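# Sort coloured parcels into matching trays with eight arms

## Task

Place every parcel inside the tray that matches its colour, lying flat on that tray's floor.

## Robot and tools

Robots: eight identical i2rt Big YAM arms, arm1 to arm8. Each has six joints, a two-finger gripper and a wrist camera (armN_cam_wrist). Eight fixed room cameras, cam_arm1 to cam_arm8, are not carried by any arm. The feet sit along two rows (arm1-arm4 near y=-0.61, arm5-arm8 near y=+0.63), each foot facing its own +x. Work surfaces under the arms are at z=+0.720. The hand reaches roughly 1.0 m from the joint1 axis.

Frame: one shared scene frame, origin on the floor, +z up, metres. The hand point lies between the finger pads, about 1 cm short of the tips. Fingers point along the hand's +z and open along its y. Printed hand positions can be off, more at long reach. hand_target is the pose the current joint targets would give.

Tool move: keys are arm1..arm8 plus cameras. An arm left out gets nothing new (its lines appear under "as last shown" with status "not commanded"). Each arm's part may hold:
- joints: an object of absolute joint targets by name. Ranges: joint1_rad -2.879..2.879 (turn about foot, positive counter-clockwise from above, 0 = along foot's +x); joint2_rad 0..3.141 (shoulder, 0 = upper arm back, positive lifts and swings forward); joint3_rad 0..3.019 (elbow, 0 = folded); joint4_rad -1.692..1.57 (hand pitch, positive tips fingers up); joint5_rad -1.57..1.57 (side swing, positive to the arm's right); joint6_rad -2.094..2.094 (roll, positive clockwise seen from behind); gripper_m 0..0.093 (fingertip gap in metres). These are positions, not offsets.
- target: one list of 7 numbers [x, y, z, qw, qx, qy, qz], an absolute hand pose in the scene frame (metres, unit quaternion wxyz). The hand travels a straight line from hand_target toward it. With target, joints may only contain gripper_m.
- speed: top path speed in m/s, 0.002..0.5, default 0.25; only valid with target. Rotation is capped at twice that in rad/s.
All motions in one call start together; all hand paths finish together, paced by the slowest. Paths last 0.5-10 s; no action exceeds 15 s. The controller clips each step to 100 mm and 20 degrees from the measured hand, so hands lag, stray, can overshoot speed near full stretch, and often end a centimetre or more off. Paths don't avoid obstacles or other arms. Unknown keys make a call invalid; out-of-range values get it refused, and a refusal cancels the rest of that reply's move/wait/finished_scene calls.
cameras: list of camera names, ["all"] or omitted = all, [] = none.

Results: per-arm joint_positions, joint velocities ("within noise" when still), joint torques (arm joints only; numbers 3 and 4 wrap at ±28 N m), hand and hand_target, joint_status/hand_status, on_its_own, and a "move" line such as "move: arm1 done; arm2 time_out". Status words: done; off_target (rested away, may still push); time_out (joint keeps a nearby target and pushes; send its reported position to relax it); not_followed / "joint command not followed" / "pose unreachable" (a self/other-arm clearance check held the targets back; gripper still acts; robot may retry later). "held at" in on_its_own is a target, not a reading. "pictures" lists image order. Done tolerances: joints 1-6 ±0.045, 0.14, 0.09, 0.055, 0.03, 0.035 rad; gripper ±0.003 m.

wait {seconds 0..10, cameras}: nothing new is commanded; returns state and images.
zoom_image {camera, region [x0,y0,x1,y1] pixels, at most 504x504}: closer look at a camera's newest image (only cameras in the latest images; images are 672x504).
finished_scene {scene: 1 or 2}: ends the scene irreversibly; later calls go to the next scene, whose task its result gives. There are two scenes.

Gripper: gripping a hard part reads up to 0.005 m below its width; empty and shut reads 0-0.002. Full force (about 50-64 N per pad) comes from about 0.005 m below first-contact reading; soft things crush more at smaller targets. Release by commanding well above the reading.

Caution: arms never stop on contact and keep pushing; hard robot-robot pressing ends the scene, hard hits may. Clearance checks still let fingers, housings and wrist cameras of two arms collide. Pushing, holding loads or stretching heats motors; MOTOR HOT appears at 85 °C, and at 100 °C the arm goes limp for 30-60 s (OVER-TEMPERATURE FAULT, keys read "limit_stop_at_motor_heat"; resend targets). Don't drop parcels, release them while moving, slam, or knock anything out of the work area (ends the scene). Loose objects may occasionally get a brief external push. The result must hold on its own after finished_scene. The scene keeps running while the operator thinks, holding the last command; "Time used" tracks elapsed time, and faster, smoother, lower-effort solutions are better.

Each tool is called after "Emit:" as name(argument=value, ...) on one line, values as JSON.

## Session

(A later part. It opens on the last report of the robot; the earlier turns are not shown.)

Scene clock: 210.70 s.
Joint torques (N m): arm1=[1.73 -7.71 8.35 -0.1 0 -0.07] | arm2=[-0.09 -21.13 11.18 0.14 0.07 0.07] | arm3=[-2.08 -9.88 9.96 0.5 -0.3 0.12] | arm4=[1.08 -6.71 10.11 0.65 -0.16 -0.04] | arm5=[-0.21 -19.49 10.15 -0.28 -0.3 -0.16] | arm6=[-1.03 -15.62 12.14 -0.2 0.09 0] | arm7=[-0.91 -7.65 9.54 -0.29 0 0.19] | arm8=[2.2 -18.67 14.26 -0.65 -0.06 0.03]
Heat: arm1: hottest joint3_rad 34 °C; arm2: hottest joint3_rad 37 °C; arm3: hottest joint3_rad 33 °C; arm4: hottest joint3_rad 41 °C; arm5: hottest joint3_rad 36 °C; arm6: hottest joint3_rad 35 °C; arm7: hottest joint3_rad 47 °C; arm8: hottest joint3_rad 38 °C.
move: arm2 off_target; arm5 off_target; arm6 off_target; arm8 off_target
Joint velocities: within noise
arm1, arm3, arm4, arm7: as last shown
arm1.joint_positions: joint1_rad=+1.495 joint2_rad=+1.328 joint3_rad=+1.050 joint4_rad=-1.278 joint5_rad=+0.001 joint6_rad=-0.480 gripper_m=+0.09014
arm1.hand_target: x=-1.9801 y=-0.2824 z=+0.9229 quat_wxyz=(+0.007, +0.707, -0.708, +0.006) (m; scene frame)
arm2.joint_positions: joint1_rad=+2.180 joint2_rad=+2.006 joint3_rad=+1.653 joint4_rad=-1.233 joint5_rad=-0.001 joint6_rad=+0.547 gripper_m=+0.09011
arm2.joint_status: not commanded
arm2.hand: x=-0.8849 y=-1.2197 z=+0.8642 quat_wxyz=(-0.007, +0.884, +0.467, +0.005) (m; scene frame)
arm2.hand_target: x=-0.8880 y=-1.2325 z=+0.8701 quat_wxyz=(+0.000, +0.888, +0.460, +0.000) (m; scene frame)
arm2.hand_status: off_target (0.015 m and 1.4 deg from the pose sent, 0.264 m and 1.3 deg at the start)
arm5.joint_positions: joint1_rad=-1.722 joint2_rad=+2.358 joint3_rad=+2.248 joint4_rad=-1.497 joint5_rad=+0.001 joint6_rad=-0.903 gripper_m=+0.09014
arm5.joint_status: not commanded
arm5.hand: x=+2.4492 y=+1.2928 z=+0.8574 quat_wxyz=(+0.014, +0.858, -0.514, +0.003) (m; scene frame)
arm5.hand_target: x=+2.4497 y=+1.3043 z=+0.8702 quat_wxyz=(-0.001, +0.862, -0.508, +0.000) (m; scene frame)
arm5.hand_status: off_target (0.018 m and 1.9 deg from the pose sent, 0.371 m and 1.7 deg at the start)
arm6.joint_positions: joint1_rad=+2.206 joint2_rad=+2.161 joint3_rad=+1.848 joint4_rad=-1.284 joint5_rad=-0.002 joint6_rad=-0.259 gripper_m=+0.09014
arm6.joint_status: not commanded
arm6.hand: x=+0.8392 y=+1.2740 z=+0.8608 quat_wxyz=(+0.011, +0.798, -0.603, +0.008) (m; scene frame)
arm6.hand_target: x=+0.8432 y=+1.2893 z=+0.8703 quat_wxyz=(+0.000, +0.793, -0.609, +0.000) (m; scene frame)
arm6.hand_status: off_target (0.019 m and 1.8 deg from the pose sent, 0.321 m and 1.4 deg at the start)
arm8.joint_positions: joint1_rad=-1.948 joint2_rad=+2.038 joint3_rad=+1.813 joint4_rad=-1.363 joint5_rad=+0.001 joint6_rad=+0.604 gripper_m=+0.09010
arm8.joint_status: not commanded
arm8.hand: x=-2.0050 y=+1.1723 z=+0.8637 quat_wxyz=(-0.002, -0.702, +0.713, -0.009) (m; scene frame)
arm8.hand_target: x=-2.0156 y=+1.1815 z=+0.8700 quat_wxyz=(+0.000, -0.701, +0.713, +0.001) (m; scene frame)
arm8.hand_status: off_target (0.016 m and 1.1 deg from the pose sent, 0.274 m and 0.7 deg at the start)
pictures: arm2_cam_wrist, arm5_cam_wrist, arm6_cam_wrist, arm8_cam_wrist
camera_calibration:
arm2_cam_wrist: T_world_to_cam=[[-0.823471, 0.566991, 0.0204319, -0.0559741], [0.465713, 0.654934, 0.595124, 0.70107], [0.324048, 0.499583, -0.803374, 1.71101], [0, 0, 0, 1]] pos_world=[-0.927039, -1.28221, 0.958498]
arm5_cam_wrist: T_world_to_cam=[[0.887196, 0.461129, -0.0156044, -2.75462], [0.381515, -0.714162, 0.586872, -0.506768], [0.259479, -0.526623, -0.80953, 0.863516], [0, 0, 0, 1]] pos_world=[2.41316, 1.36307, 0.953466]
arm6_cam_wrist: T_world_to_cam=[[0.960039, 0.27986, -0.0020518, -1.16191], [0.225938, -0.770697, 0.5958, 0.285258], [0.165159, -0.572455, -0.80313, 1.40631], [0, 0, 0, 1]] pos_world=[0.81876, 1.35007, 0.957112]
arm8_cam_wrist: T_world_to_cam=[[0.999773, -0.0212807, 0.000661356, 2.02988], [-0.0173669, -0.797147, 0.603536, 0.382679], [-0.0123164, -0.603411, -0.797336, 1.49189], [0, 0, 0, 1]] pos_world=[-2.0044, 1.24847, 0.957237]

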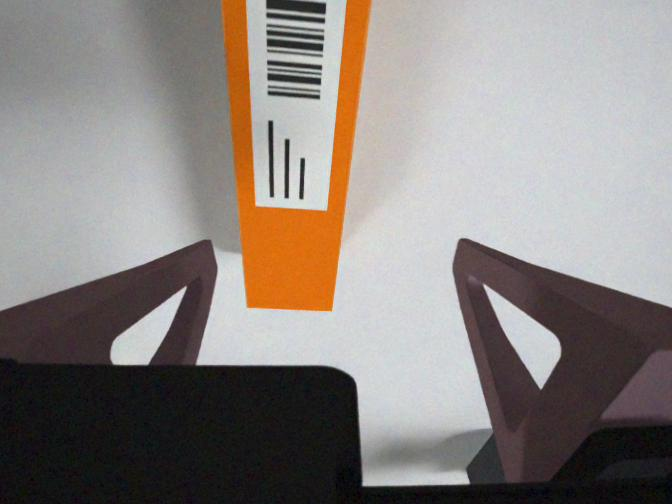

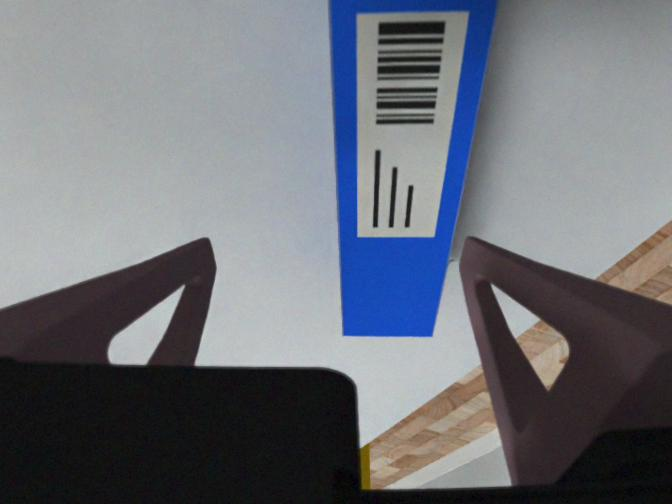

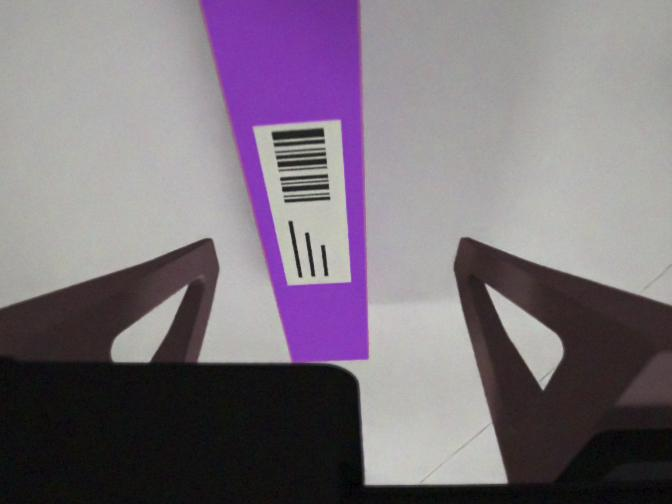

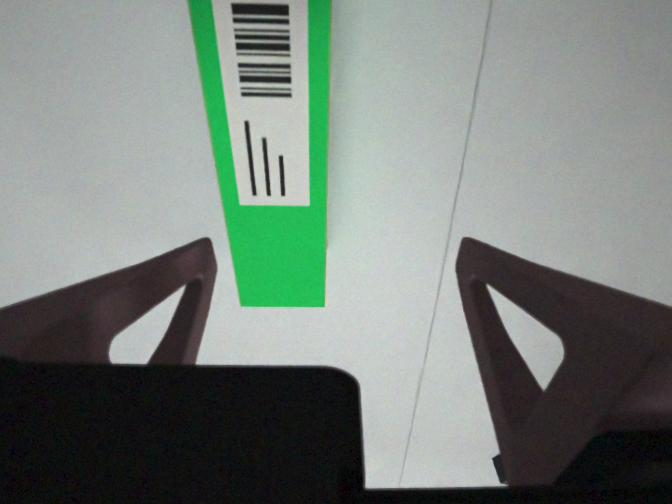

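Emit:
move(arm2={"target":[-0.876,-1.240,0.81,0,0.9007,0.4345,0],"speed":0.25}, arm5={"target":[2.477,1.311,0.81,0,0.8616,-0.5075,0],"speed":0.25}, arm6={"target":[0.838,1.233,0.81,0,0.8192,-0.5736,0],"speed":0.25}, arm8={"target":[-2.040,1.190,0.81,0,0.691,-0.723,0],"speed":0.25}, cameras=["arm2_cam_wrist","arm5_cam_wrist","arm6_cam_wrist","arm8_cam_wrist"])

Emit:
move(arm2={"target":[-0.876,-1.240,0.748,0,0.9007,0.4345,0],"speed":0.15}, arm5={"target":[2.477,1.311,0.748,0,0.8616,-0.5075,0],"speed":0.15}, arm6={"target":[0.838,1.233,0.748,0,0.8192,-0.5736,0],"speed":0.15}, arm8={"target":[-2.040,1.190,0.748,0,0.691,-0.723,0],"speed":0.15}, cameras=[])

Emit:
move(arm2={"joints":{"gripper_m":0.03}}, arm5={"joints":{"gripper_m":0.03}}, arm6={"joints":{"gripper_m":0.03}}, arm8={"joints":{"gripper_m":0.03}}, cameras=[])

Emit:
move(arm2={"target":[-0.876,-1.215,0.88,0,0.9007,0.4345,0],"speed":0.25}, arm5={"target":[2.467,1.291,0.88,0,0.8616,-0.5075,0],"speed":0.25}, arm6={"target":[0.838,1.208,0.88,0,0.8192,-0.5736,0],"speed":0.25}, arm8={"target":[-2.025,1.17,0.88,0,0.691,-0.723,0],"speed":0.25}, cameras=["arm2_cam_wrist","arm5_cam_wrist","arm6_cam_wrist","arm8_cam_wrist"])

Scene clock: 263.33 s.
Joint torques (N m): arm1=[1.96 -7.36 8.36 -0.2 0.03 -0.08] | arm2=[0.67 -22.48 7.98 0.9 0.08 0.07] | arm3=[-1.96 -9.88 9.95 0.5 -0.29 0.13] | arm4=[1.08 -6.77 10.11 0.66 -0.16 -0.03] | arm5=[-1.32 -22.01 9.65 0.43 -0.3 -0.13] | arm6=[-0.32 -17.73 7.24 0.46 0.04 -0.18] | arm7=[-0.85 -7.47 9.61 -0.24 -0.01 0.19] | arm8=[2.14 -20.78 13.71 0.14 -0.06 0.07]
Heat: arm1: hottest joint3_rad 35 °C; arm2: hottest joint3_rad 38 °C; arm3: hottest joint3_rad 34 °C; arm4: hottest joint3_rad 42 °C; arm5: hottest joint3_rad 43 °C; arm6: hottest joint3_rad 38 °C; arm7: hottest joint3_rad 46 °C; arm8: hottest joint3_rad 41 °C.
move: arm2 done; arm5 off_target; arm6 off_target; arm8 off_target
Joint velocities: within noise
arm1, arm3, arm4, arm7: as last shown
arm2.joint_positions: joint1_rad=+2.191 joint2_rad=+2.090 joint3_rad=+1.653 joint4_rad=-1.138 joint5_rad=-0.001 joint6_rad=+0.623 gripper_m=+0.09011
arm2.joint_status: not commanded
arm2.hand: x=-0.8792 y=-1.2359 z=+0.8145 quat_wxyz=(-0.003, +0.899, +0.438, +0.002) (m; scene frame)
arm2.hand_target: x=-0.8759 y=-1.2398 z=+0.8100 quat_wxyz=(+0.000, +0.901, +0.435, +0.000) (m; scene frame)
arm2.hand_status: done (0.007 m and 0.6 deg from the pose sent, 0.059 m and 4.3 deg at the start)
arm5.joint_positions: joint1_rad=-1.743 joint2_rad=+2.464 joint3_rad=+2.274 joint4_rad=-1.439 joint5_rad=+0.002 joint6_rad=-0.934 gripper_m=+0.09013
arm5.joint_status: not commanded
arm5.hand: x=+2.4675 y=+1.2977 z=+0.7931 quat_wxyz=(+0.025, +0.860, -0.510, +0.004) (m; scene frame)
arm5.hand_target: x=+2.4765 y=+1.3101 z=+0.8102 quat_wxyz=(+0.000, +0.862, -0.507, +0.000) (m; scene frame)
arm5.hand_status: off_target (0.023 m and 2.9 deg from the pose sent, 0.058 m and 1.9 deg at the start)
arm6.joint_positions: joint1_rad=+2.206 joint2_rad=+2.127 joint3_rad=+1.587 joint4_rad=-1.076 joint5_rad=+0.000 joint6_rad=-0.318 gripper_m=+0.09014
arm6.joint_status: not commanded
arm6.hand: x=+0.8403 y=+1.2241 z=+0.7913 quat_wxyz=(+0.018, +0.815, -0.579, +0.013) (m; scene frame)
arm6.hand_target: x=+0.8381 y=+1.2327 z=+0.8099 quat_wxyz=(+0.000, +0.819, -0.574, +0.000) (m; scene frame)
arm6.hand_status: off_target (0.021 m and 2.7 deg from the pose sent, 0.065 m and 4.4 deg at the start)
arm8.joint_positions: joint1_rad=-1.921 joint2_rad=+2.151 joint3_rad=+1.819 joint4_rad=-1.291 joint5_rad=+0.001 joint6_rad=+0.655 gripper_m=+0.09010
arm8.joint_status: not commanded
arm8.hand: x=-2.0263 y=+1.1741 z=+0.7971 quat_wxyz=(-0.004, -0.692, +0.721, -0.026) (m; scene frame)
arm8.hand_target: x=-2.0393 y=+1.1891 z=+0.8106 quat_wxyz=(+0.000, -0.691, +0.723, +0.000) (m; scene frame)
arm8.hand_status: off_target (0.025 m and 3.0 deg from the pose sent, 0.067 m and 2.0 deg at the start)
pictures: arm2_cam_wrist, arm5_cam_wrist, arm6_cam_wrist, arm8_cam_wrist
camera_calibration:
arm2_cam_wrist: T_world_to_cam=[[-0.784261, 0.620238, 0.0154553, 0.0632445], [0.50887, 0.628791, 0.58794, 0.750065], [0.354945, 0.468963, -0.808757, 1.67098], [0, 0, 0, 1]] pos_world=[-0.925189, -1.29449, 0.909442]
arm5_cam_wrist: T_world_to_cam=[[0.882179, 0.469753, -0.0330609, -2.75904], [0.394494, -0.698855, 0.596637, -0.532043], [0.257167, -0.539383, -0.80183, 0.825484], [0, 0, 0, 1]] pos_world=[2.43157, 1.3695, 0.888118]
arm6_cam_wrist: T_world_to_cam=[[0.941819, 0.336018, -0.00830394, -1.19758], [0.271169, -0.744993, 0.60947, 0.207643], [0.198607, -0.576262, -0.792766, 1.29015], [0, 0, 0, 1]] pos_world=[0.815365, 1.30057, 0.886293]
arm8_cam_wrist: T_world_to_cam=[[0.998707, -0.0457079, 0.0222289, 2.0606], [-0.0495789, -0.779775, 0.624094, 0.321866], [-0.0111925, -0.624389, -0.781033, 1.45357], [0, 0, 0, 1]] pos_world=[-2.02571, 1.25276, 0.888604]

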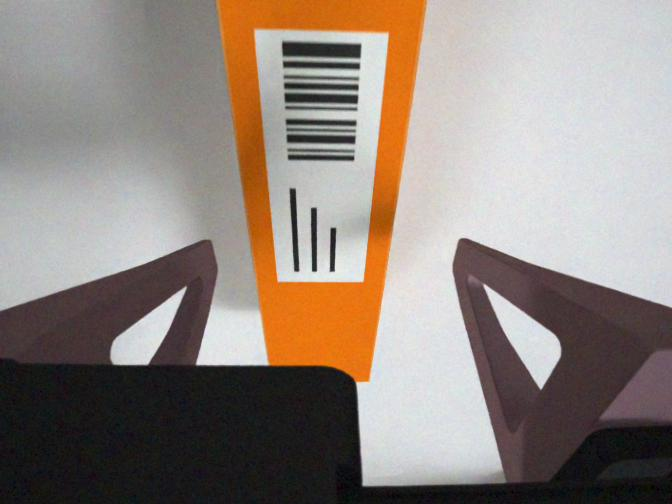

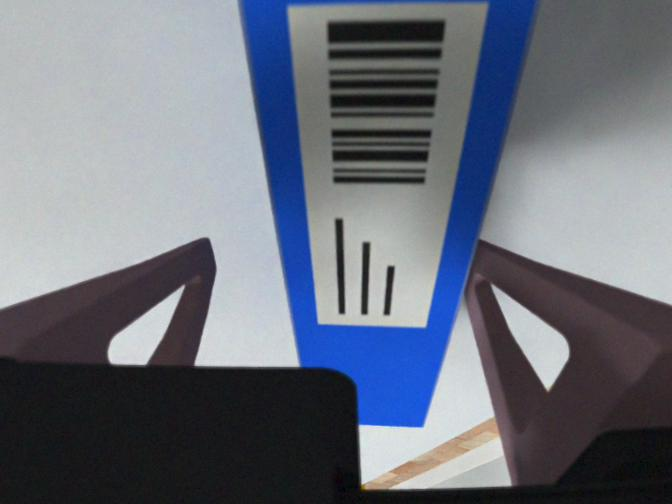

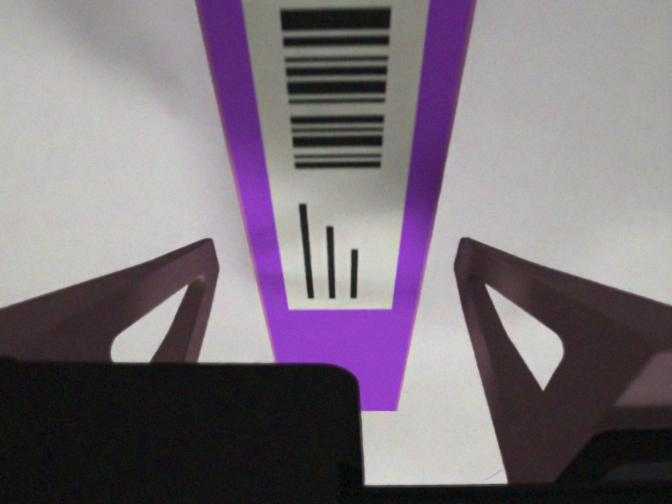

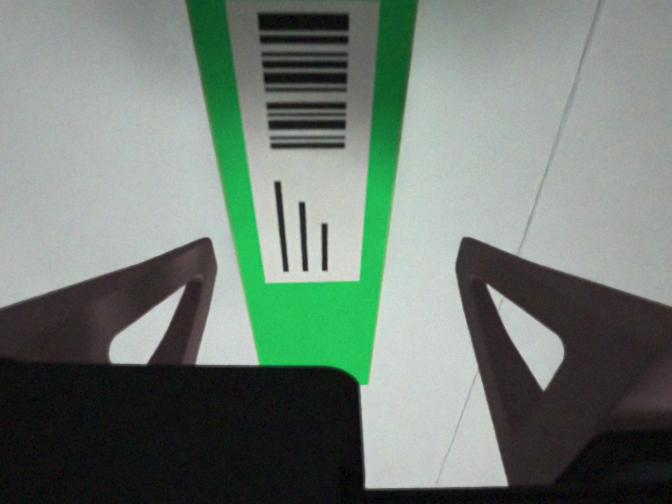

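Scene clock: 264.93 s.
Joint torques (N m): arm1=[1.9 -7.47 8.36 -0.12 0.04 -0.07] | arm2=[0.67 -23.06 7.47 0.9 0.08 0.08] | arm3=[-1.9 -10.11 9.94 0.53 -0.3 0.13] | arm4=[1.08 -6.71 10.11 0.65 -0.16 -0.03] | arm5=[-0.91 -20.89 7.1 0.73 -0.28 -0.14] | arm6=[-0.26 -15.09 7.16 0.57 0.03 -0.18] | arm7=[-0.79 -7.77 9.54 -0.23 -0.01 0.2] | arm8=[2.08 -20.89 9.21 0.27 -0.03 0.03]
Heat: arm1: hottest joint3_rad 35 °C; arm2: hottest joint3_rad 38 °C; arm3: hottest joint3_rad 34 °C; arm4: hottest joint3_rad 42 °C; arm5: hottest joint3_rad 43 °C; arm6: hottest joint3_rad 38 °C; arm7: hottest joint3_rad 46 °C; arm8: hottest joint3_rad 41 °C.
move: arm2 done; arm5 done; arm6 done; arm8 done
Joint velocities: within noise
arm1, arm3, arm4, arm7: as last shown
arm2.joint_positions: joint1_rad=+2.191 joint2_rad=+2.173 joint3_rad=+1.611 joint4_rad=-1.016 joint5_rad=-0.001 joint6_rad=+0.623 gripper_m=+0.09011
arm2.joint_status: not commanded
arm2.hand: x=-0.8792 y=-1.2360 z=+0.7511 quat_wxyz=(-0.004, +0.899, +0.438, +0.002) (m; scene frame)
arm2.hand_target: x=-0.8759 y=-1.2399 z=+0.7480 quat_wxyz=(+0.000, +0.901, +0.435, +0.000) (m; scene frame)
arm2.hand_status: done (0.006 m and 0.7 deg from the pose sent, 0.067 m and 0.6 deg at the start)
arm5.joint_positions: joint1_rad=-1.743 joint2_rad=+2.506 joint3_rad=+2.248 joint4_rad=-1.328 joint5_rad=+0.001 joint6_rad=-0.935 gripper_m=+0.09012
arm5.joint_status: not commanded
arm5.hand: x=+2.4725 y=+1.3089 z=+0.7525 quat_wxyz=(+0.004, +0.861, -0.509, +0.001) (m; scene frame)
arm5.hand_target: x=+2.4769 y=+1.3110 z=+0.7482 quat_wxyz=(+0.000, +0.862, -0.507, +0.000) (m; scene frame)
arm5.hand_status: done (0.007 m and 0.5 deg from the pose sent, 0.048 m and 2.9 deg at the start)
arm6.joint_positions: joint1_rad=+2.206 joint2_rad=+2.176 joint3_rad=+1.551 joint4_rad=-0.956 joint5_rad=+0.000 joint6_rad=-0.319 gripper_m=+0.09014
arm6.joint_status: not commanded
arm6.hand: x=+0.8402 y=+1.2288 z=+0.7510 quat_wxyz=(+0.004, +0.815, -0.579, +0.003) (m; scene frame)
arm6.hand_target: x=+0.8381 y=+1.2330 z=+0.7481 quat_wxyz=(+0.000, +0.819, -0.574, +0.000) (m; scene frame)
arm6.hand_status: done (0.006 m and 0.9 deg from the pose sent, 0.044 m and 2.7 deg at the start)
arm8.joint_positions: joint1_rad=-1.921 joint2_rad=+2.207 joint3_rad=+1.807 joint4_rad=-1.169 joint5_rad=+0.001 joint6_rad=+0.655 gripper_m=+0.09010
arm8.joint_status: not commanded
arm8.hand: x=-2.0375 y=+1.1899 z=+0.7571 quat_wxyz=(+0.000, -0.693, +0.721, +0.001) (m; scene frame)
arm8.hand_target: x=-2.0398 y=+1.1899 z=+0.7480 quat_wxyz=(+0.000, -0.691, +0.723, +0.000) (m; scene frame)
arm8.hand_status: done (0.009 m and 0.3 deg from the pose sent, 0.053 m and 3.0 deg at the start)
pictures: none
No camera images: "cameras" was empty.

Scene clock: 265.60 s.
Joint torques (N m): arm1=[1.67 -7.77 8.34 -0.16 0.04 -0.06] | arm2=[0.67 -23.12 7.49 0.85 0.09 0.07] | arm3=[-2.02 -9.99 9.96 0.51 -0.29 0.13] | arm4=[1.08 -6.71 10.11 0.65 -0.16 -0.04] | arm5=[-1.38 -20.72 7.02 0.72 -0.29 -0.12] | arm6=[-0.32 -14.97 7.1 0.54 0.03 -0.16] | arm7=[-0.85 -7.88 9.54 -0.23 0 0.2] | arm8=[2.02 -20.6 9.29 0.24 -0.04 0.03]
Heat: arm1: hottest joint3_rad 35 °C; arm2: hottest joint3_rad 38 °C; arm3: hottest joint3_rad 34 °C; arm4: hottest joint3_rad 42 °C; arm5: hottest joint3_rad 42 °C; arm6: hottest joint3_rad 37 °C; arm7: hottest joint3_rad 46 °C; arm8: hottest joint3_rad 41 °C.
move: arm2 off_target; arm5 off_target; arm6 off_target; arm8 off_target
Joint velocities: within noise
arm1, arm3, arm4, arm7: as last shown
arm2.joint_positions: joint1_rad=+2.191 joint2_rad=+2.173 joint3_rad=+1.611 joint4_rad=-1.014 joint5_rad=-0.001 joint6_rad=+0.624 gripper_m=+0.05858
arm2.joint_status: gripper_m off_target (ended at +0.05861, target +0.03000)
arm2.hand: x=-0.8792 y=-1.2363 z=+0.7511 quat_wxyz=(-0.003, +0.899, +0.438, +0.002) (m; scene frame)
arm2.hand_target: x=-0.8759 y=-1.2399 z=+0.7480 quat_wxyz=(+0.000, +0.901, +0.435, +0.000) (m; scene frame)
arm2.hand_status: not commanded
arm5.joint_positions: joint1_rad=-1.743 joint2_rad=+2.507 joint3_rad=+2.248 joint4_rad=-1.327 joint5_rad=+0.000 joint6_rad=-0.936 gripper_m=+0.05849
arm5.joint_status: gripper_m off_target (ended at +0.05852, target +0.03000)
arm5.hand: x=+2.4725 y=+1.3090 z=+0.7522 quat_wxyz=(+0.004, +0.861, -0.509, +0.001) (m; scene frame)
arm5.hand_target: x=+2.4769 y=+1.3110 z=+0.7481 quat_wxyz=(+0.000, +0.862, -0.508, +0.000) (m; scene frame)
arm5.hand_status: not commanded
arm6.joint_positions: joint1_rad=+2.206 joint2_rad=+2.176 joint3_rad=+1.551 joint4_rad=-0.955 joint5_rad=+0.000 joint6_rad=-0.321 gripper_m=+0.05952
arm6.joint_status: gripper_m off_target (ended at +0.05955, target +0.03000)
arm6.hand: x=+0.8402 y=+1.2288 z=+0.7510 quat_wxyz=(+0.004, +0.816, -0.578, +0.002) (m; scene frame)
arm6.hand_target: x=+0.8381 y=+1.2329 z=+0.7481 quat_wxyz=(+0.000, +0.819, -0.574, +0.000) (m; scene frame)
arm6.hand_status: not commanded
arm8.joint_positions: joint1_rad=-1.921 joint2_rad=+2.207 joint3_rad=+1.807 joint4_rad=-1.168 joint5_rad=+0.001 joint6_rad=+0.655 gripper_m=+0.05994
arm8.joint_status: gripper_m off_target (ended at +0.05997, target +0.03000)
arm8.hand: x=-2.0376 y=+1.1901 z=+0.7571 quat_wxyz=(+0.000, -0.692, +0.722, +0.001) (m; scene frame)
arm8.hand_target: x=-2.0398 y=+1.1900 z=+0.7480 quat_wxyz=(+0.000, -0.691, +0.723, +0.000) (m; scene frame)
arm8.hand_status: not commanded
pictures: none
No camera images: "cameras" was empty.

Scene clock: 267.03 s.
Joint torques (N m): arm1=[2.55 -7.24 8.21 -0.17 0.03 -0.08] | arm2=[0.56 -20.78 10.29 0.13 0.09 0.06] | arm3=[-1.9 -9.99 9.95 0.5 -0.29 0.12] | arm4=[1.08 -6.71 10.11 0.66 -0.16 -0.03] | arm5=[-0.97 -20.6 9.48 -0.35 -0.25 -0.15] | arm6=[-0.26 -15.38 9.7 -0.21 0.03 -0.16] | arm7=[-0.97 -7.65 9.5 -0.27 0 0.19] | arm8=[2.14 -19.9 13.61 -0.62 -0.04 0.02]
Heat: arm1: hottest joint3_rad 35 °C; arm2: hottest joint3_rad 38 °C; arm3: hottest joint3_rad 34 °C; arm4: hottest joint3_rad 42 °C; arm5: hottest joint3_rad 42 °C; arm6: hottest joint3_rad 38 °C; arm7: hottest joint3_rad 46 °C; arm8: hottest joint3_rad 41 °C.
move: arm2 off_target; arm5 off_target; arm6 off_target; arm8 off_target
Joint velocities: within noise
arm1, arm3, arm4, arm7: as last shown
arm2.joint_positions: joint1_rad=+2.191 joint2_rad=+1.956 joint3_rad=+1.604 joint4_rad=-1.228 joint5_rad=-0.001 joint6_rad=+0.624 gripper_m=+0.05858
arm2.joint_status: not commanded
arm2.hand: x=-0.8779 y=-1.2058 z=+0.8752 quat_wxyz=(-0.004, +0.899, +0.438, +0.003) (m; scene frame)
arm2.hand_target: x=-0.8759 y=-1.2148 z=+0.8801 quat_wxyz=(+0.000, +0.901, +0.435, +0.000) (m; scene frame)
arm2.hand_status: off_target (0.011 m and 0.7 deg from the pose sent, 0.131 m and 0.6 deg at the start)
arm5.joint_positions: joint1_rad=-1.743 joint2_rad=+2.342 joint3_rad=+2.239 joint4_rad=-1.503 joint5_rad=+0.000 joint6_rad=-0.936 gripper_m=+0.05849
arm5.joint_status: not commanded
arm5.hand: x=+2.4608 y=+1.2841 z=+0.8647 quat_wxyz=(+0.014, +0.861, -0.509, +0.002) (m; scene frame)
arm5.hand_target: x=+2.4667 y=+1.2905 z=+0.8800 quat_wxyz=(+0.000, +0.862, -0.508, +0.000) (m; scene frame)
arm5.hand_status: off_target (0.018 m and 1.6 deg from the pose sent, 0.129 m and 0.5 deg at the start)
arm6.joint_positions: joint1_rad=+2.206 joint2_rad=+1.969 joint3_rad=+1.532 joint4_rad=-1.165 joint5_rad=+0.000 joint6_rad=-0.321 gripper_m=+0.05952
arm6.joint_status: not commanded
arm6.hand: x=+0.8408 y=+1.1977 z=+0.8627 quat_wxyz=(+0.013, +0.816, -0.578, +0.009) (m; scene frame)
arm6.hand_target: x=+0.8381 y=+1.2076 z=+0.8800 quat_wxyz=(+0.000, +0.819, -0.574, +0.000) (m; scene frame)
arm6.hand_status: off_target (0.020 m and 1.9 deg from the pose sent, 0.131 m and 0.8 deg at the start)
arm8.joint_positions: joint1_rad=-1.921 joint2_rad=+2.036 joint3_rad=+1.815 joint4_rad=-1.379 joint5_rad=+0.001 joint6_rad=+0.655 gripper_m=+0.05995
arm8.joint_status: not commanded
arm8.hand: x=-2.0168 y=+1.1608 z=+0.8661 quat_wxyz=(-0.002, -0.692, +0.721, -0.014) (m; scene frame)
arm8.hand_target: x=-2.0245 y=+1.1696 z=+0.8802 quat_wxyz=(+0.000, -0.691, +0.723, +0.000) (m; scene frame)
arm8.hand_status: off_target (0.019 m and 1.7 deg from the pose sent, 0.125 m and 0.3 deg at the start)
pictures: arm2_cam_wrist, arm5_cam_wrist, arm6_cam_wrist, arm8_cam_wrist
camera_calibration:
arm2_cam_wrist: T_world_to_cam=[[-0.784031, 0.620478, 0.0173931, 0.0434339], [0.508798, 0.626357, 0.590594, 0.689472], [0.355556, 0.471893, -0.806782, 1.70777], [0, 0, 0, 1]] pos_world=[-0.923958, -1.26469, 0.969846]
arm5_cam_wrist: T_world_to_cam=[[0.881492, 0.471904, -0.0166922, -2.75961], [0.391277, -0.710183, 0.58527, -0.549366], [0.264337, -0.522442, -0.810666, 0.845453], [0, 0, 0, 1]] pos_world=[2.42404, 1.35382, 0.960844]
arm6_cam_wrist: T_world_to_cam=[[0.941047, 0.33825, -0.00422954, -1.1941], [0.27307, -0.752211, 0.599676, 0.15983], [0.199659, -0.565478, -0.800232, 1.32403], [0, 0, 0, 1]] pos_world=[0.815705, 1.27284, 0.958639]
arm8_cam_wrist: T_world_to_cam=[[0.998876, -0.0467715, 0.00774349, 2.06314], [-0.0417944, -0.791672, 0.609514, 0.311005], [-0.0223776, -0.609153, -0.792737, 1.46913], [0, 0, 0, 1]] pos_world=[-2.01495, 1.23764, 0.959097]

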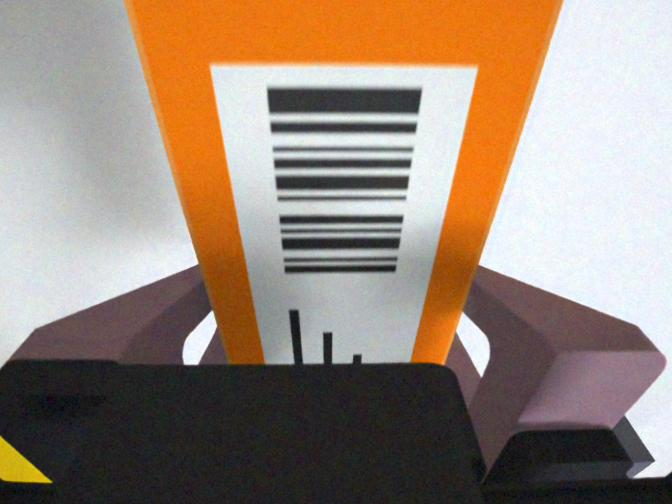

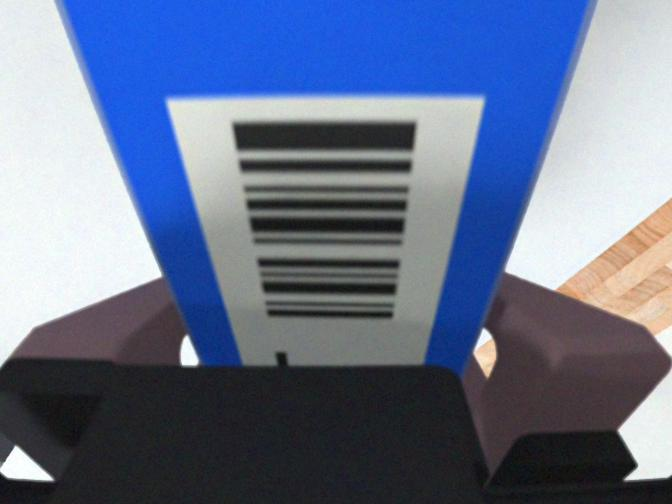

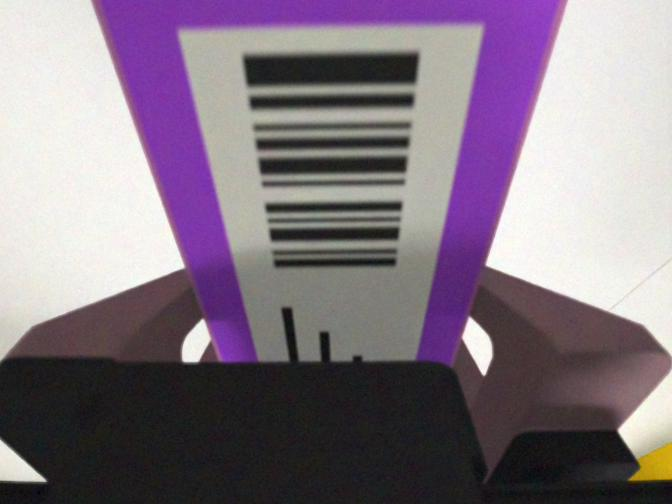

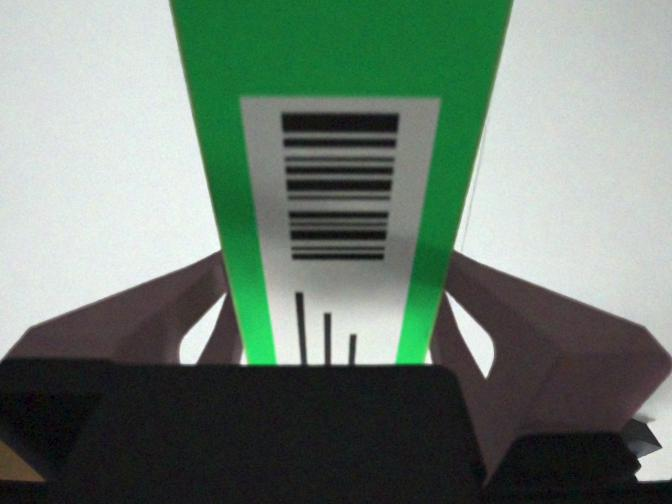

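Emit:
move(arm2={"target":[-0.860,-0.983,0.94,0,0.9007,0.4345,0],"speed":0.35}, arm5={"target":[2.307,0.975,0.94,0,0.8616,-0.5075,0],"speed":0.35}, arm6={"target":[0.846,0.988,0.94,0,0.8192,-0.5736,0],"speed":0.35}, arm8={"target":[-1.868,0.953,0.94,0,0.691,-0.723,0],"speed":0.35}, cameras=[])

Emit:
move(arm2={"joints":{"joint1_rad":-2.10,"joint6_rad":0.382}}, arm5={"joints":{"joint1_rad":1.565,"joint6_rad":-0.265}}, arm6={"joints":{"joint1_rad":-1.2025,"joint6_rad":-0.25}}, arm8={"joints":{"joint1_rad":0.353,"joint6_rad":-0.253}}, cameras=[])

Emit:
move(arm2={"target":[-0.2,-0.36,0.87,0,0,1,0],"speed":0.3}, arm5={"target":[1.99,0,0.87,0,0.7071,0.7071,0],"speed":0.3}, arm6={"target":[0.69,0,0.87,0,0.7071,0.7071,0],"speed":0.3}, arm8={"target":[-1.83,0,0.87,0,0.7071,0.7071,0],"speed":0.3}, cameras=["arm2_cam_wrist","arm8_cam_wrist","arm5_cam_wrist","arm6_cam_wrist"])

Scene clock: 284.77 s.
Joint torques (N m): arm1=[1.79 -7.47 8.28 -0.17 0.02 -0.08] | arm2=[0.85 -11.4 7.83 0.13 0.1 0.09] | arm3=[-2.02 -9.93 9.99 0.53 -0.29 0.12] | arm4=[1.08 -6.77 10.11 0.65 -0.16 -0.03] | arm5=[-0.26 -7.59 6.57 0.12 -0.25 0.05] | arm6=[-0.85 -8.35 7.76 -0.16 0.04 -0.19] | arm7=[-0.73 -7.53 9.55 -0.24 -0.01 0.2] | arm8=[1.61 -9.29 9.28 -0.59 -0.04 -0.02]
Heat: arm1: hottest joint3_rad 35 °C; arm2: hottest joint3_rad 39 °C; arm3: hottest joint3_rad 35 °C; arm4: hottest joint3_rad 42 °C; arm5: hottest joint3_rad 41 °C; arm6: hottest joint3_rad 39 °C; arm7: hottest joint3_rad 46 °C; arm8: hottest joint3_rad 42 °C.
move: arm2 done; arm5 done; arm6 done; arm8 done
Joint velocities: within noise
arm1, arm3, arm4, arm7: as last shown
arm2.joint_positions: joint1_rad=+2.208 joint2_rad=+1.338 joint3_rad=+1.000 joint4_rad=-1.225 joint5_rad=-0.001 joint6_rad=+0.642 gripper_m=+0.05857
arm2.joint_status: not commanded
arm2.hand: x=-0.8627 y=-0.9856 z=+0.9390 quat_wxyz=(+0.003, +0.899, +0.437, -0.001) (m; scene frame)
arm2.hand_target: x=-0.8600 y=-0.9829 z=+0.9400 quat_wxyz=(+0.000, +0.901, +0.435, +0.000) (m; scene frame)
arm2.hand_status: done (0.004 m and 0.5 deg from the pose sent, 0.233 m and 0.7 deg at the start)
arm3.joint_positions: joint1_rad=+0.246 joint2_rad=+1.328 joint3_rad=+1.036 joint4_rad=-1.301 joint5_rad=+0.004 joint6_rad=-0.392 gripper_m=+0.09006
arm5.joint_positions: joint1_rad=-1.724 joint2_rad=+1.345 joint3_rad=+1.010 joint4_rad=-1.247 joint5_rad=+0.000 joint6_rad=-0.922 gripper_m=+0.05849
arm5.joint_status: not commanded
arm5.hand: x=+2.3098 y=+0.9738 z=+0.9363 quat_wxyz=(+0.002, +0.862, -0.506, +0.001) (m; scene frame)
arm5.hand_target: x=+2.3071 y=+0.9750 z=+0.9401 quat_wxyz=(+0.000, +0.862, -0.508, +0.000) (m; scene frame)
arm5.hand_status: done (0.005 m and 0.3 deg from the pose sent, 0.353 m and 1.6 deg at the start)
arm6.joint_positions: joint1_rad=+2.206 joint2_rad=+1.375 joint3_rad=+0.958 joint4_rad=-1.168 joint5_rad=+0.000 joint6_rad=-0.326 gripper_m=+0.05952
arm6.joint_status: not commanded
arm6.hand: x=+0.8444 y=+0.9887 z=+0.9318 quat_wxyz=(+0.006, +0.818, -0.576, +0.004) (m; scene frame)
arm6.hand_target: x=+0.8460 y=+0.9880 z=+0.9399 quat_wxyz=(+0.000, +0.819, -0.574, +0.000) (m; scene frame)
arm6.hand_status: done (0.008 m and 0.9 deg from the pose sent, 0.223 m and 1.9 deg at the start)
arm8.joint_positions: joint1_rad=-1.921 joint2_rad=+1.316 joint3_rad=+1.089 joint4_rad=-1.335 joint5_rad=+0.001 joint6_rad=+0.655 gripper_m=+0.05994
arm8.joint_status: not commanded
arm8.hand: x=-1.8717 y=+0.9551 z=+0.9392 quat_wxyz=(+0.001, -0.692, +0.722, +0.004) (m; scene frame)
arm8.hand_target: x=-1.8679 y=+0.9530 z=+0.9400 quat_wxyz=(+0.000, -0.691, +0.723, +0.000) (m; scene frame)
arm8.hand_status: done (0.004 m and 0.5 deg from the pose sent, 0.266 m and 1.7 deg at the start)
pictures: none
No camera images: "cameras" was empty.

Scene clock: 288.60 s.
Joint torques (N m): arm1=[1.9 -7.3 8.23 -0.08 0.01 -0.07] | arm2=[0.67 -11.4 7.84 0.2 -0.03 -0.19] | arm3=[-1.9 -9.82 9.98 0.49 -0.3 0.14] | arm4=[1.08 -6.77 10.11 0.65 -0.16 -0.03] | arm5=[-1.32 -7.47 6.6 0.1 -0.08 0.02] | arm6=[-0.03 -8.35 7.77 -0.17 -0.05 -0.03] | arm7=[-0.79 -7.47 9.58 -0.21 -0.01 0.2] | arm8=[1.44 -9.41 9.44 -0.54 -0.05 -0.08]
Heat: arm1: hottest joint3_rad 35 °C; arm2: hottest joint3_rad 39 °C; arm3: hottest joint3_rad 35 °C; arm4: hottest joint3_rad 42 °C; arm5: hottest joint3_rad 40 °C; arm6: hottest joint3_rad 38 °C; arm7: hottest joint3_rad 46 °C; arm8: hottest joint3_rad 42 °C.
move: arm2 done; arm5 done; arm6 done; arm8 done
Joint velocities: within noise
arm1, arm3, arm4, arm7: as last shown
arm2.joint_positions: joint1_rad=-2.106 joint2_rad=+1.338 joint3_rad=+1.000 joint4_rad=-1.225 joint5_rad=+0.001 joint6_rad=+0.395 gripper_m=+0.05852
arm2.joint_status: all done
arm2.hand: x=-0.5164 y=-0.4908 z=+0.9394 quat_wxyz=(-0.004, -0.010, -1.000, -0.001) (m; scene frame)
arm2.hand_target: x=-0.5198 y=-0.4897 z=+0.9404 quat_wxyz=(+0.000, -0.001, -1.000, -0.001) (m; scene frame)
arm2.hand_status: not commanded
arm5.joint_positions: joint1_rad=+1.570 joint2_rad=+1.345 joint3_rad=+1.010 joint4_rad=-1.247 joint5_rad=-0.003 joint6_rad=-0.275 gripper_m=+0.05843
arm5.joint_status: all done
arm5.hand: x=+2.0707 y=+0.2943 z=+0.9312 quat_wxyz=(-0.002, +0.703, +0.712, +0.009) (m; scene frame)
arm5.hand_target: x=+2.0687 y=+0.2947 z=+0.9350 quat_wxyz=(-0.002, +0.708, +0.706, +0.007) (m; scene frame)
arm5.hand_status: not commanded
arm6.joint_positions: joint1_rad=-1.210 joint2_rad=+1.375 joint3_rad=+0.958 joint4_rad=-1.168 joint5_rad=+0.002 joint6_rad=-0.256 gripper_m=+0.05962
arm6.joint_status: all done
arm6.hand: x=+0.7582 y=+0.2799 z=+0.9318 quat_wxyz=(+0.005, -0.707, -0.707, -0.006) (m; scene frame)
arm6.hand_target: x=+0.7611 y=+0.2797 z=+0.9399 quat_wxyz=(+0.000, -0.707, -0.707, +0.000) (m; scene frame)
arm6.hand_status: not commanded
arm8.joint_positions: joint1_rad=+0.358 joint2_rad=+1.316 joint3_rad=+1.089 joint4_rad=-1.335 joint5_rad=-0.001 joint6_rad=-0.247 gripper_m=+0.06001
arm8.joint_status: all done
arm8.hand: x=-1.7513 y=+0.3003 z=+0.9399 quat_wxyz=(-0.003, -0.708, -0.707, +0.004) (m; scene frame)
arm8.hand_target: x=-1.7522 y=+0.3046 z=+0.9406 quat_wxyz=(+0.000, -0.707, -0.707, +0.001) (m; scene frame)
arm8.hand_status: not commanded
pictures: none
No camera images: "cameras" was empty.

Scene clock: 290.87 s.
Joint torques (N m): arm1=[2.14 -7.36 8.35 -0.23 0.02 -0.06] | arm2=[0.79 -25.17 12.01 0.12 0.03 -0.17] | arm3=[-1.96 -10.05 9.99 0.51 -0.3 0.12] | arm4=[1.08 -6.77 10.11 0.65 -0.16 -0.03] | arm5=[-0.91 -18.32 9.95 -0.2 -0.15 0.04] | arm6=[-0.09 -15.21 12.21 -0.18 -0.05 -0.02] | arm7=[-0.85 -7.77 9.51 -0.28 0 0.19] | arm8=[1.55 -20.54 14.69 -0.64 -0.03 -0.08]
Heat: arm1: hottest joint3_rad 35 °C; arm2: hottest joint3_rad 39 °C; arm3: hottest joint3_rad 35 °C; arm4: hottest joint3_rad 42 °C; arm5: hottest joint3_rad 41 °C; arm6: hottest joint3_rad 39 °C; arm7: hottest joint3_rad 46 °C; arm8: hottest joint3_rad 42 °C.
move: arm2 off_target; arm5 off_target; arm6 off_target; arm8 off_target
Joint velocities: within noise
arm1.joint_positions: joint1_rad=+1.495 joint2_rad=+1.328 joint3_rad=+1.050 joint4_rad=-1.278 joint5_rad=+0.001 joint6_rad=-0.480 gripper_m=+0.09014
arm1.joint_status: not commanded
arm1.hand: x=-1.9753 y=-0.2819 z=+0.9270 quat_wxyz=(-0.005, +0.700, -0.714, +0.003) (m; scene frame)
arm1.hand_target: x=-1.9801 y=-0.2824 z=+0.9229 quat_wxyz=(+0.007, +0.707, -0.708, +0.006) (m; scene frame)
arm1.hand_status: not commanded
arm2.joint_positions: joint1_rad=-2.105 joint2_rad=+2.282 joint3_rad=+2.126 joint4_rad=-1.433 joint5_rad=+0.001 joint6_rad=+0.395 gripper_m=+0.05852
arm2.joint_status: not commanded
arm2.hand: x=-0.2090 y=-0.3690 z=+0.8655 quat_wxyz=(+0.008, -0.010, -1.000, +0.003) (m; scene frame)
arm2.hand_target: x=-0.2006 y=-0.3602 z=+0.8701 quat_wxyz=(+0.000, +0.000, -1.000, +0.000) (m; scene frame)
arm2.hand_status: off_target (0.013 m and 1.5 deg from the pose sent, 0.349 m and 1.2 deg at the start)
arm3.joint_positions: joint1_rad=+0.246 joint2_rad=+1.328 joint3_rad=+1.036 joint4_rad=-1.301 joint5_rad=+0.004 joint6_rad=-0.392 gripper_m=+0.09006
arm3.joint_status: not commanded
arm3.hand: x=+0.1014 y=-0.4843 z=+0.9093 quat_wxyz=(-0.001, +1.000, +0.014, +0.014) (m; scene frame)
arm3.hand_target: x=+0.0957 y=-0.4767 z=+0.9101 quat_wxyz=(-0.001, +1.000, -0.002, +0.007) (m; scene frame)
arm3.hand_status: not commanded
arm4.joint_positions: joint1_rad=+0.149 joint2_rad=+1.324 joint3_rad=+1.046 joint4_rad=-1.301 joint5_rad=+0.001 joint6_rad=-0.451 gripper_m=+0.09012
arm4.joint_status: not commanded
arm4.hand: x=+1.8535 y=-0.2887 z=+0.9123 quat_wxyz=(+0.011, +0.700, -0.714, +0.001) (m; scene frame)
arm4.hand_target: x=+1.8516 y=-0.2828 z=+0.9083 quat_wxyz=(+0.012, +0.707, -0.707, +0.001) (m; scene frame)
arm4.hand_status: not commanded
arm5.joint_positions: joint1_rad=+1.570 joint2_rad=+2.162 joint3_rad=+1.912 joint4_rad=-1.351 joint5_rad=+0.000 joint6_rad=-0.273 gripper_m=+0.05843
arm5.joint_status: not commanded
arm5.hand: x=+1.9955 y=+0.0140 z=+0.8527 quat_wxyz=(-0.008, +0.703, +0.711, +0.017) (m; scene frame)
arm5.hand_target: x=+1.9902 y=+0.0009 z=+0.8703 quat_wxyz=(+0.000, +0.707, +0.707, +0.000) (m; scene frame)
arm5.hand_status: off_target (0.023 m and 2.2 deg from the pose sent, 0.311 m and 1.3 deg at the start)
arm6.joint_positions: joint1_rad=-1.210 joint2_rad=+2.126 joint3_rad=+1.781 joint4_rad=-1.257 joint5_rad=+0.001 joint6_rad=-0.256 gripper_m=+0.05962
arm6.joint_status: not commanded
arm6.hand: x=+0.6896 y=+0.0182 z=+0.8588 quat_wxyz=(+0.008, -0.707, -0.707, -0.013) (m; scene frame)
arm6.hand_target: x=+0.6903 y=+0.0008 z=+0.8701 quat_wxyz=(+0.000, -0.707, -0.707, +0.000) (m; scene frame)
arm6.hand_status: off_target (0.021 m and 1.8 deg from the pose sent, 0.295 m and 0.9 deg at the start)
arm7.joint_positions: joint1_rad=-1.033 joint2_rad=+1.328 joint3_rad=+1.053 joint4_rad=-1.280 joint5_rad=-0.002 joint6_rad=-0.115 gripper_m=+0.09010
arm7.joint_status: not commanded
arm7.hand: x=-0.4612 y=+0.2481 z=+0.9631 quat_wxyz=(-0.005, -0.703, -0.712, +0.005) (m; scene frame)
arm7.hand_target: x=-0.4633 y=+0.2515 z=+0.9579 quat_wxyz=(+0.004, -0.708, -0.706, -0.004) (m; scene frame)
arm7.hand_status: not commanded
arm8.joint_positions: joint1_rad=+0.358 joint2_rad=+2.169 joint3_rad=+2.024 joint4_rad=-1.450 joint5_rad=-0.001 joint6_rad=-0.247 gripper_m=+0.06001
arm8.joint_status: not commanded
arm8.hand: x=-1.8243 y=+0.0126 z=+0.8619 quat_wxyz=(+0.005, -0.707, -0.707, -0.011) (m; scene frame)
arm8.hand_target: x=-1.8298 y=+0.0007 z=+0.8700 quat_wxyz=(+0.000, -0.707, -0.707, +0.001) (m; scene frame)
arm8.hand_status: off_target (0.016 m and 1.4 deg from the pose sent, 0.318 m and 0.5 deg at the start)
pictures: arm2_cam_wrist, arm5_cam_wrist, arm6_cam_wrist, arm8_cam_wrist
camera_calibration:
arm2_cam_wrist: T_world_to_cam=[[-0.0242137, -0.999518, 0.0194303, -0.391838], [-0.802021, 0.0310248, 0.59649, -0.668008], [-0.596805, -0.00114025, -0.802385, 0.689928], [0, 0, 0, 1]] pos_world=[-0.133491, -0.370138, 0.959662]
arm5_cam_wrist: T_world_to_cam=[[-0.99998, -0.000547285, -0.00629408, 2.00188], [-0.004209, 0.800671, 0.59909, -0.50605], [0.00471161, 0.599105, -0.800657, 0.789032], [0, 0, 0, 1]] pos_world=[1.996, -0.0664378, 0.947514]
arm6_cam_wrist: T_world_to_cam=[[-0.999976, -0.006912, 0.0000140576, 0.688259], [-0.00552256, 0.800182, 0.599732, -0.519953], [-0.0041566, 0.599718, -0.800201, 0.803473], [0, 0, 0, 1]] pos_world=[0.688711, -0.0610429, 0.954763]
arm8_cam_wrist: T_world_to_cam=[[-0.999822, 0.00718729, -0.0174465, -1.80803], [-0.00492852, 0.793042, 0.609147, -0.539686], [0.0182139, 0.609125, -0.792865, 0.829497], [0, 0, 0, 1]] pos_world=[-1.82547, -0.0642791, 0.954884]

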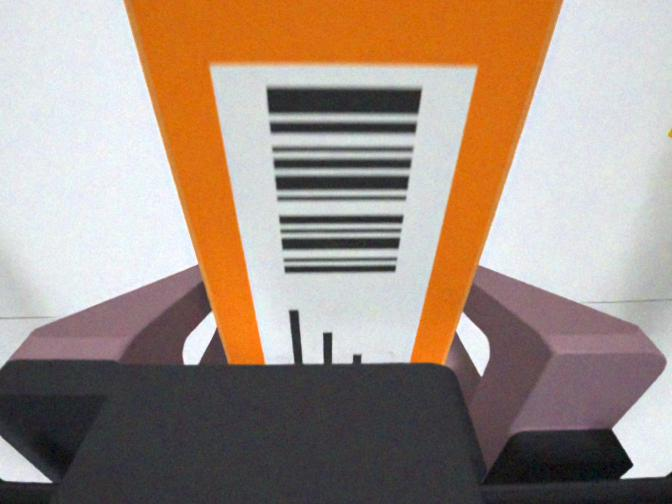

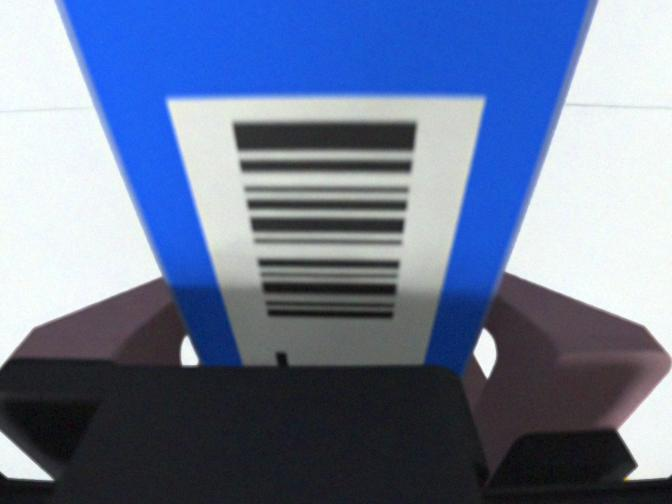

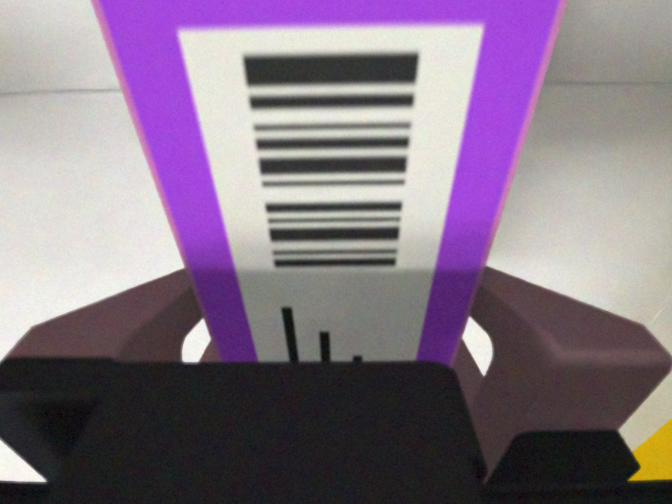

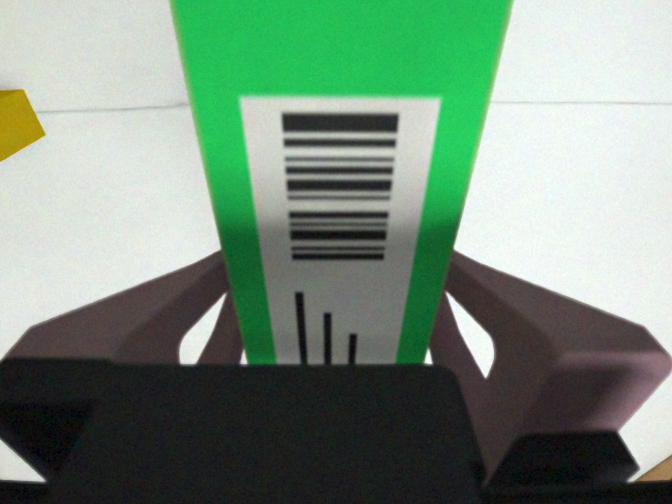

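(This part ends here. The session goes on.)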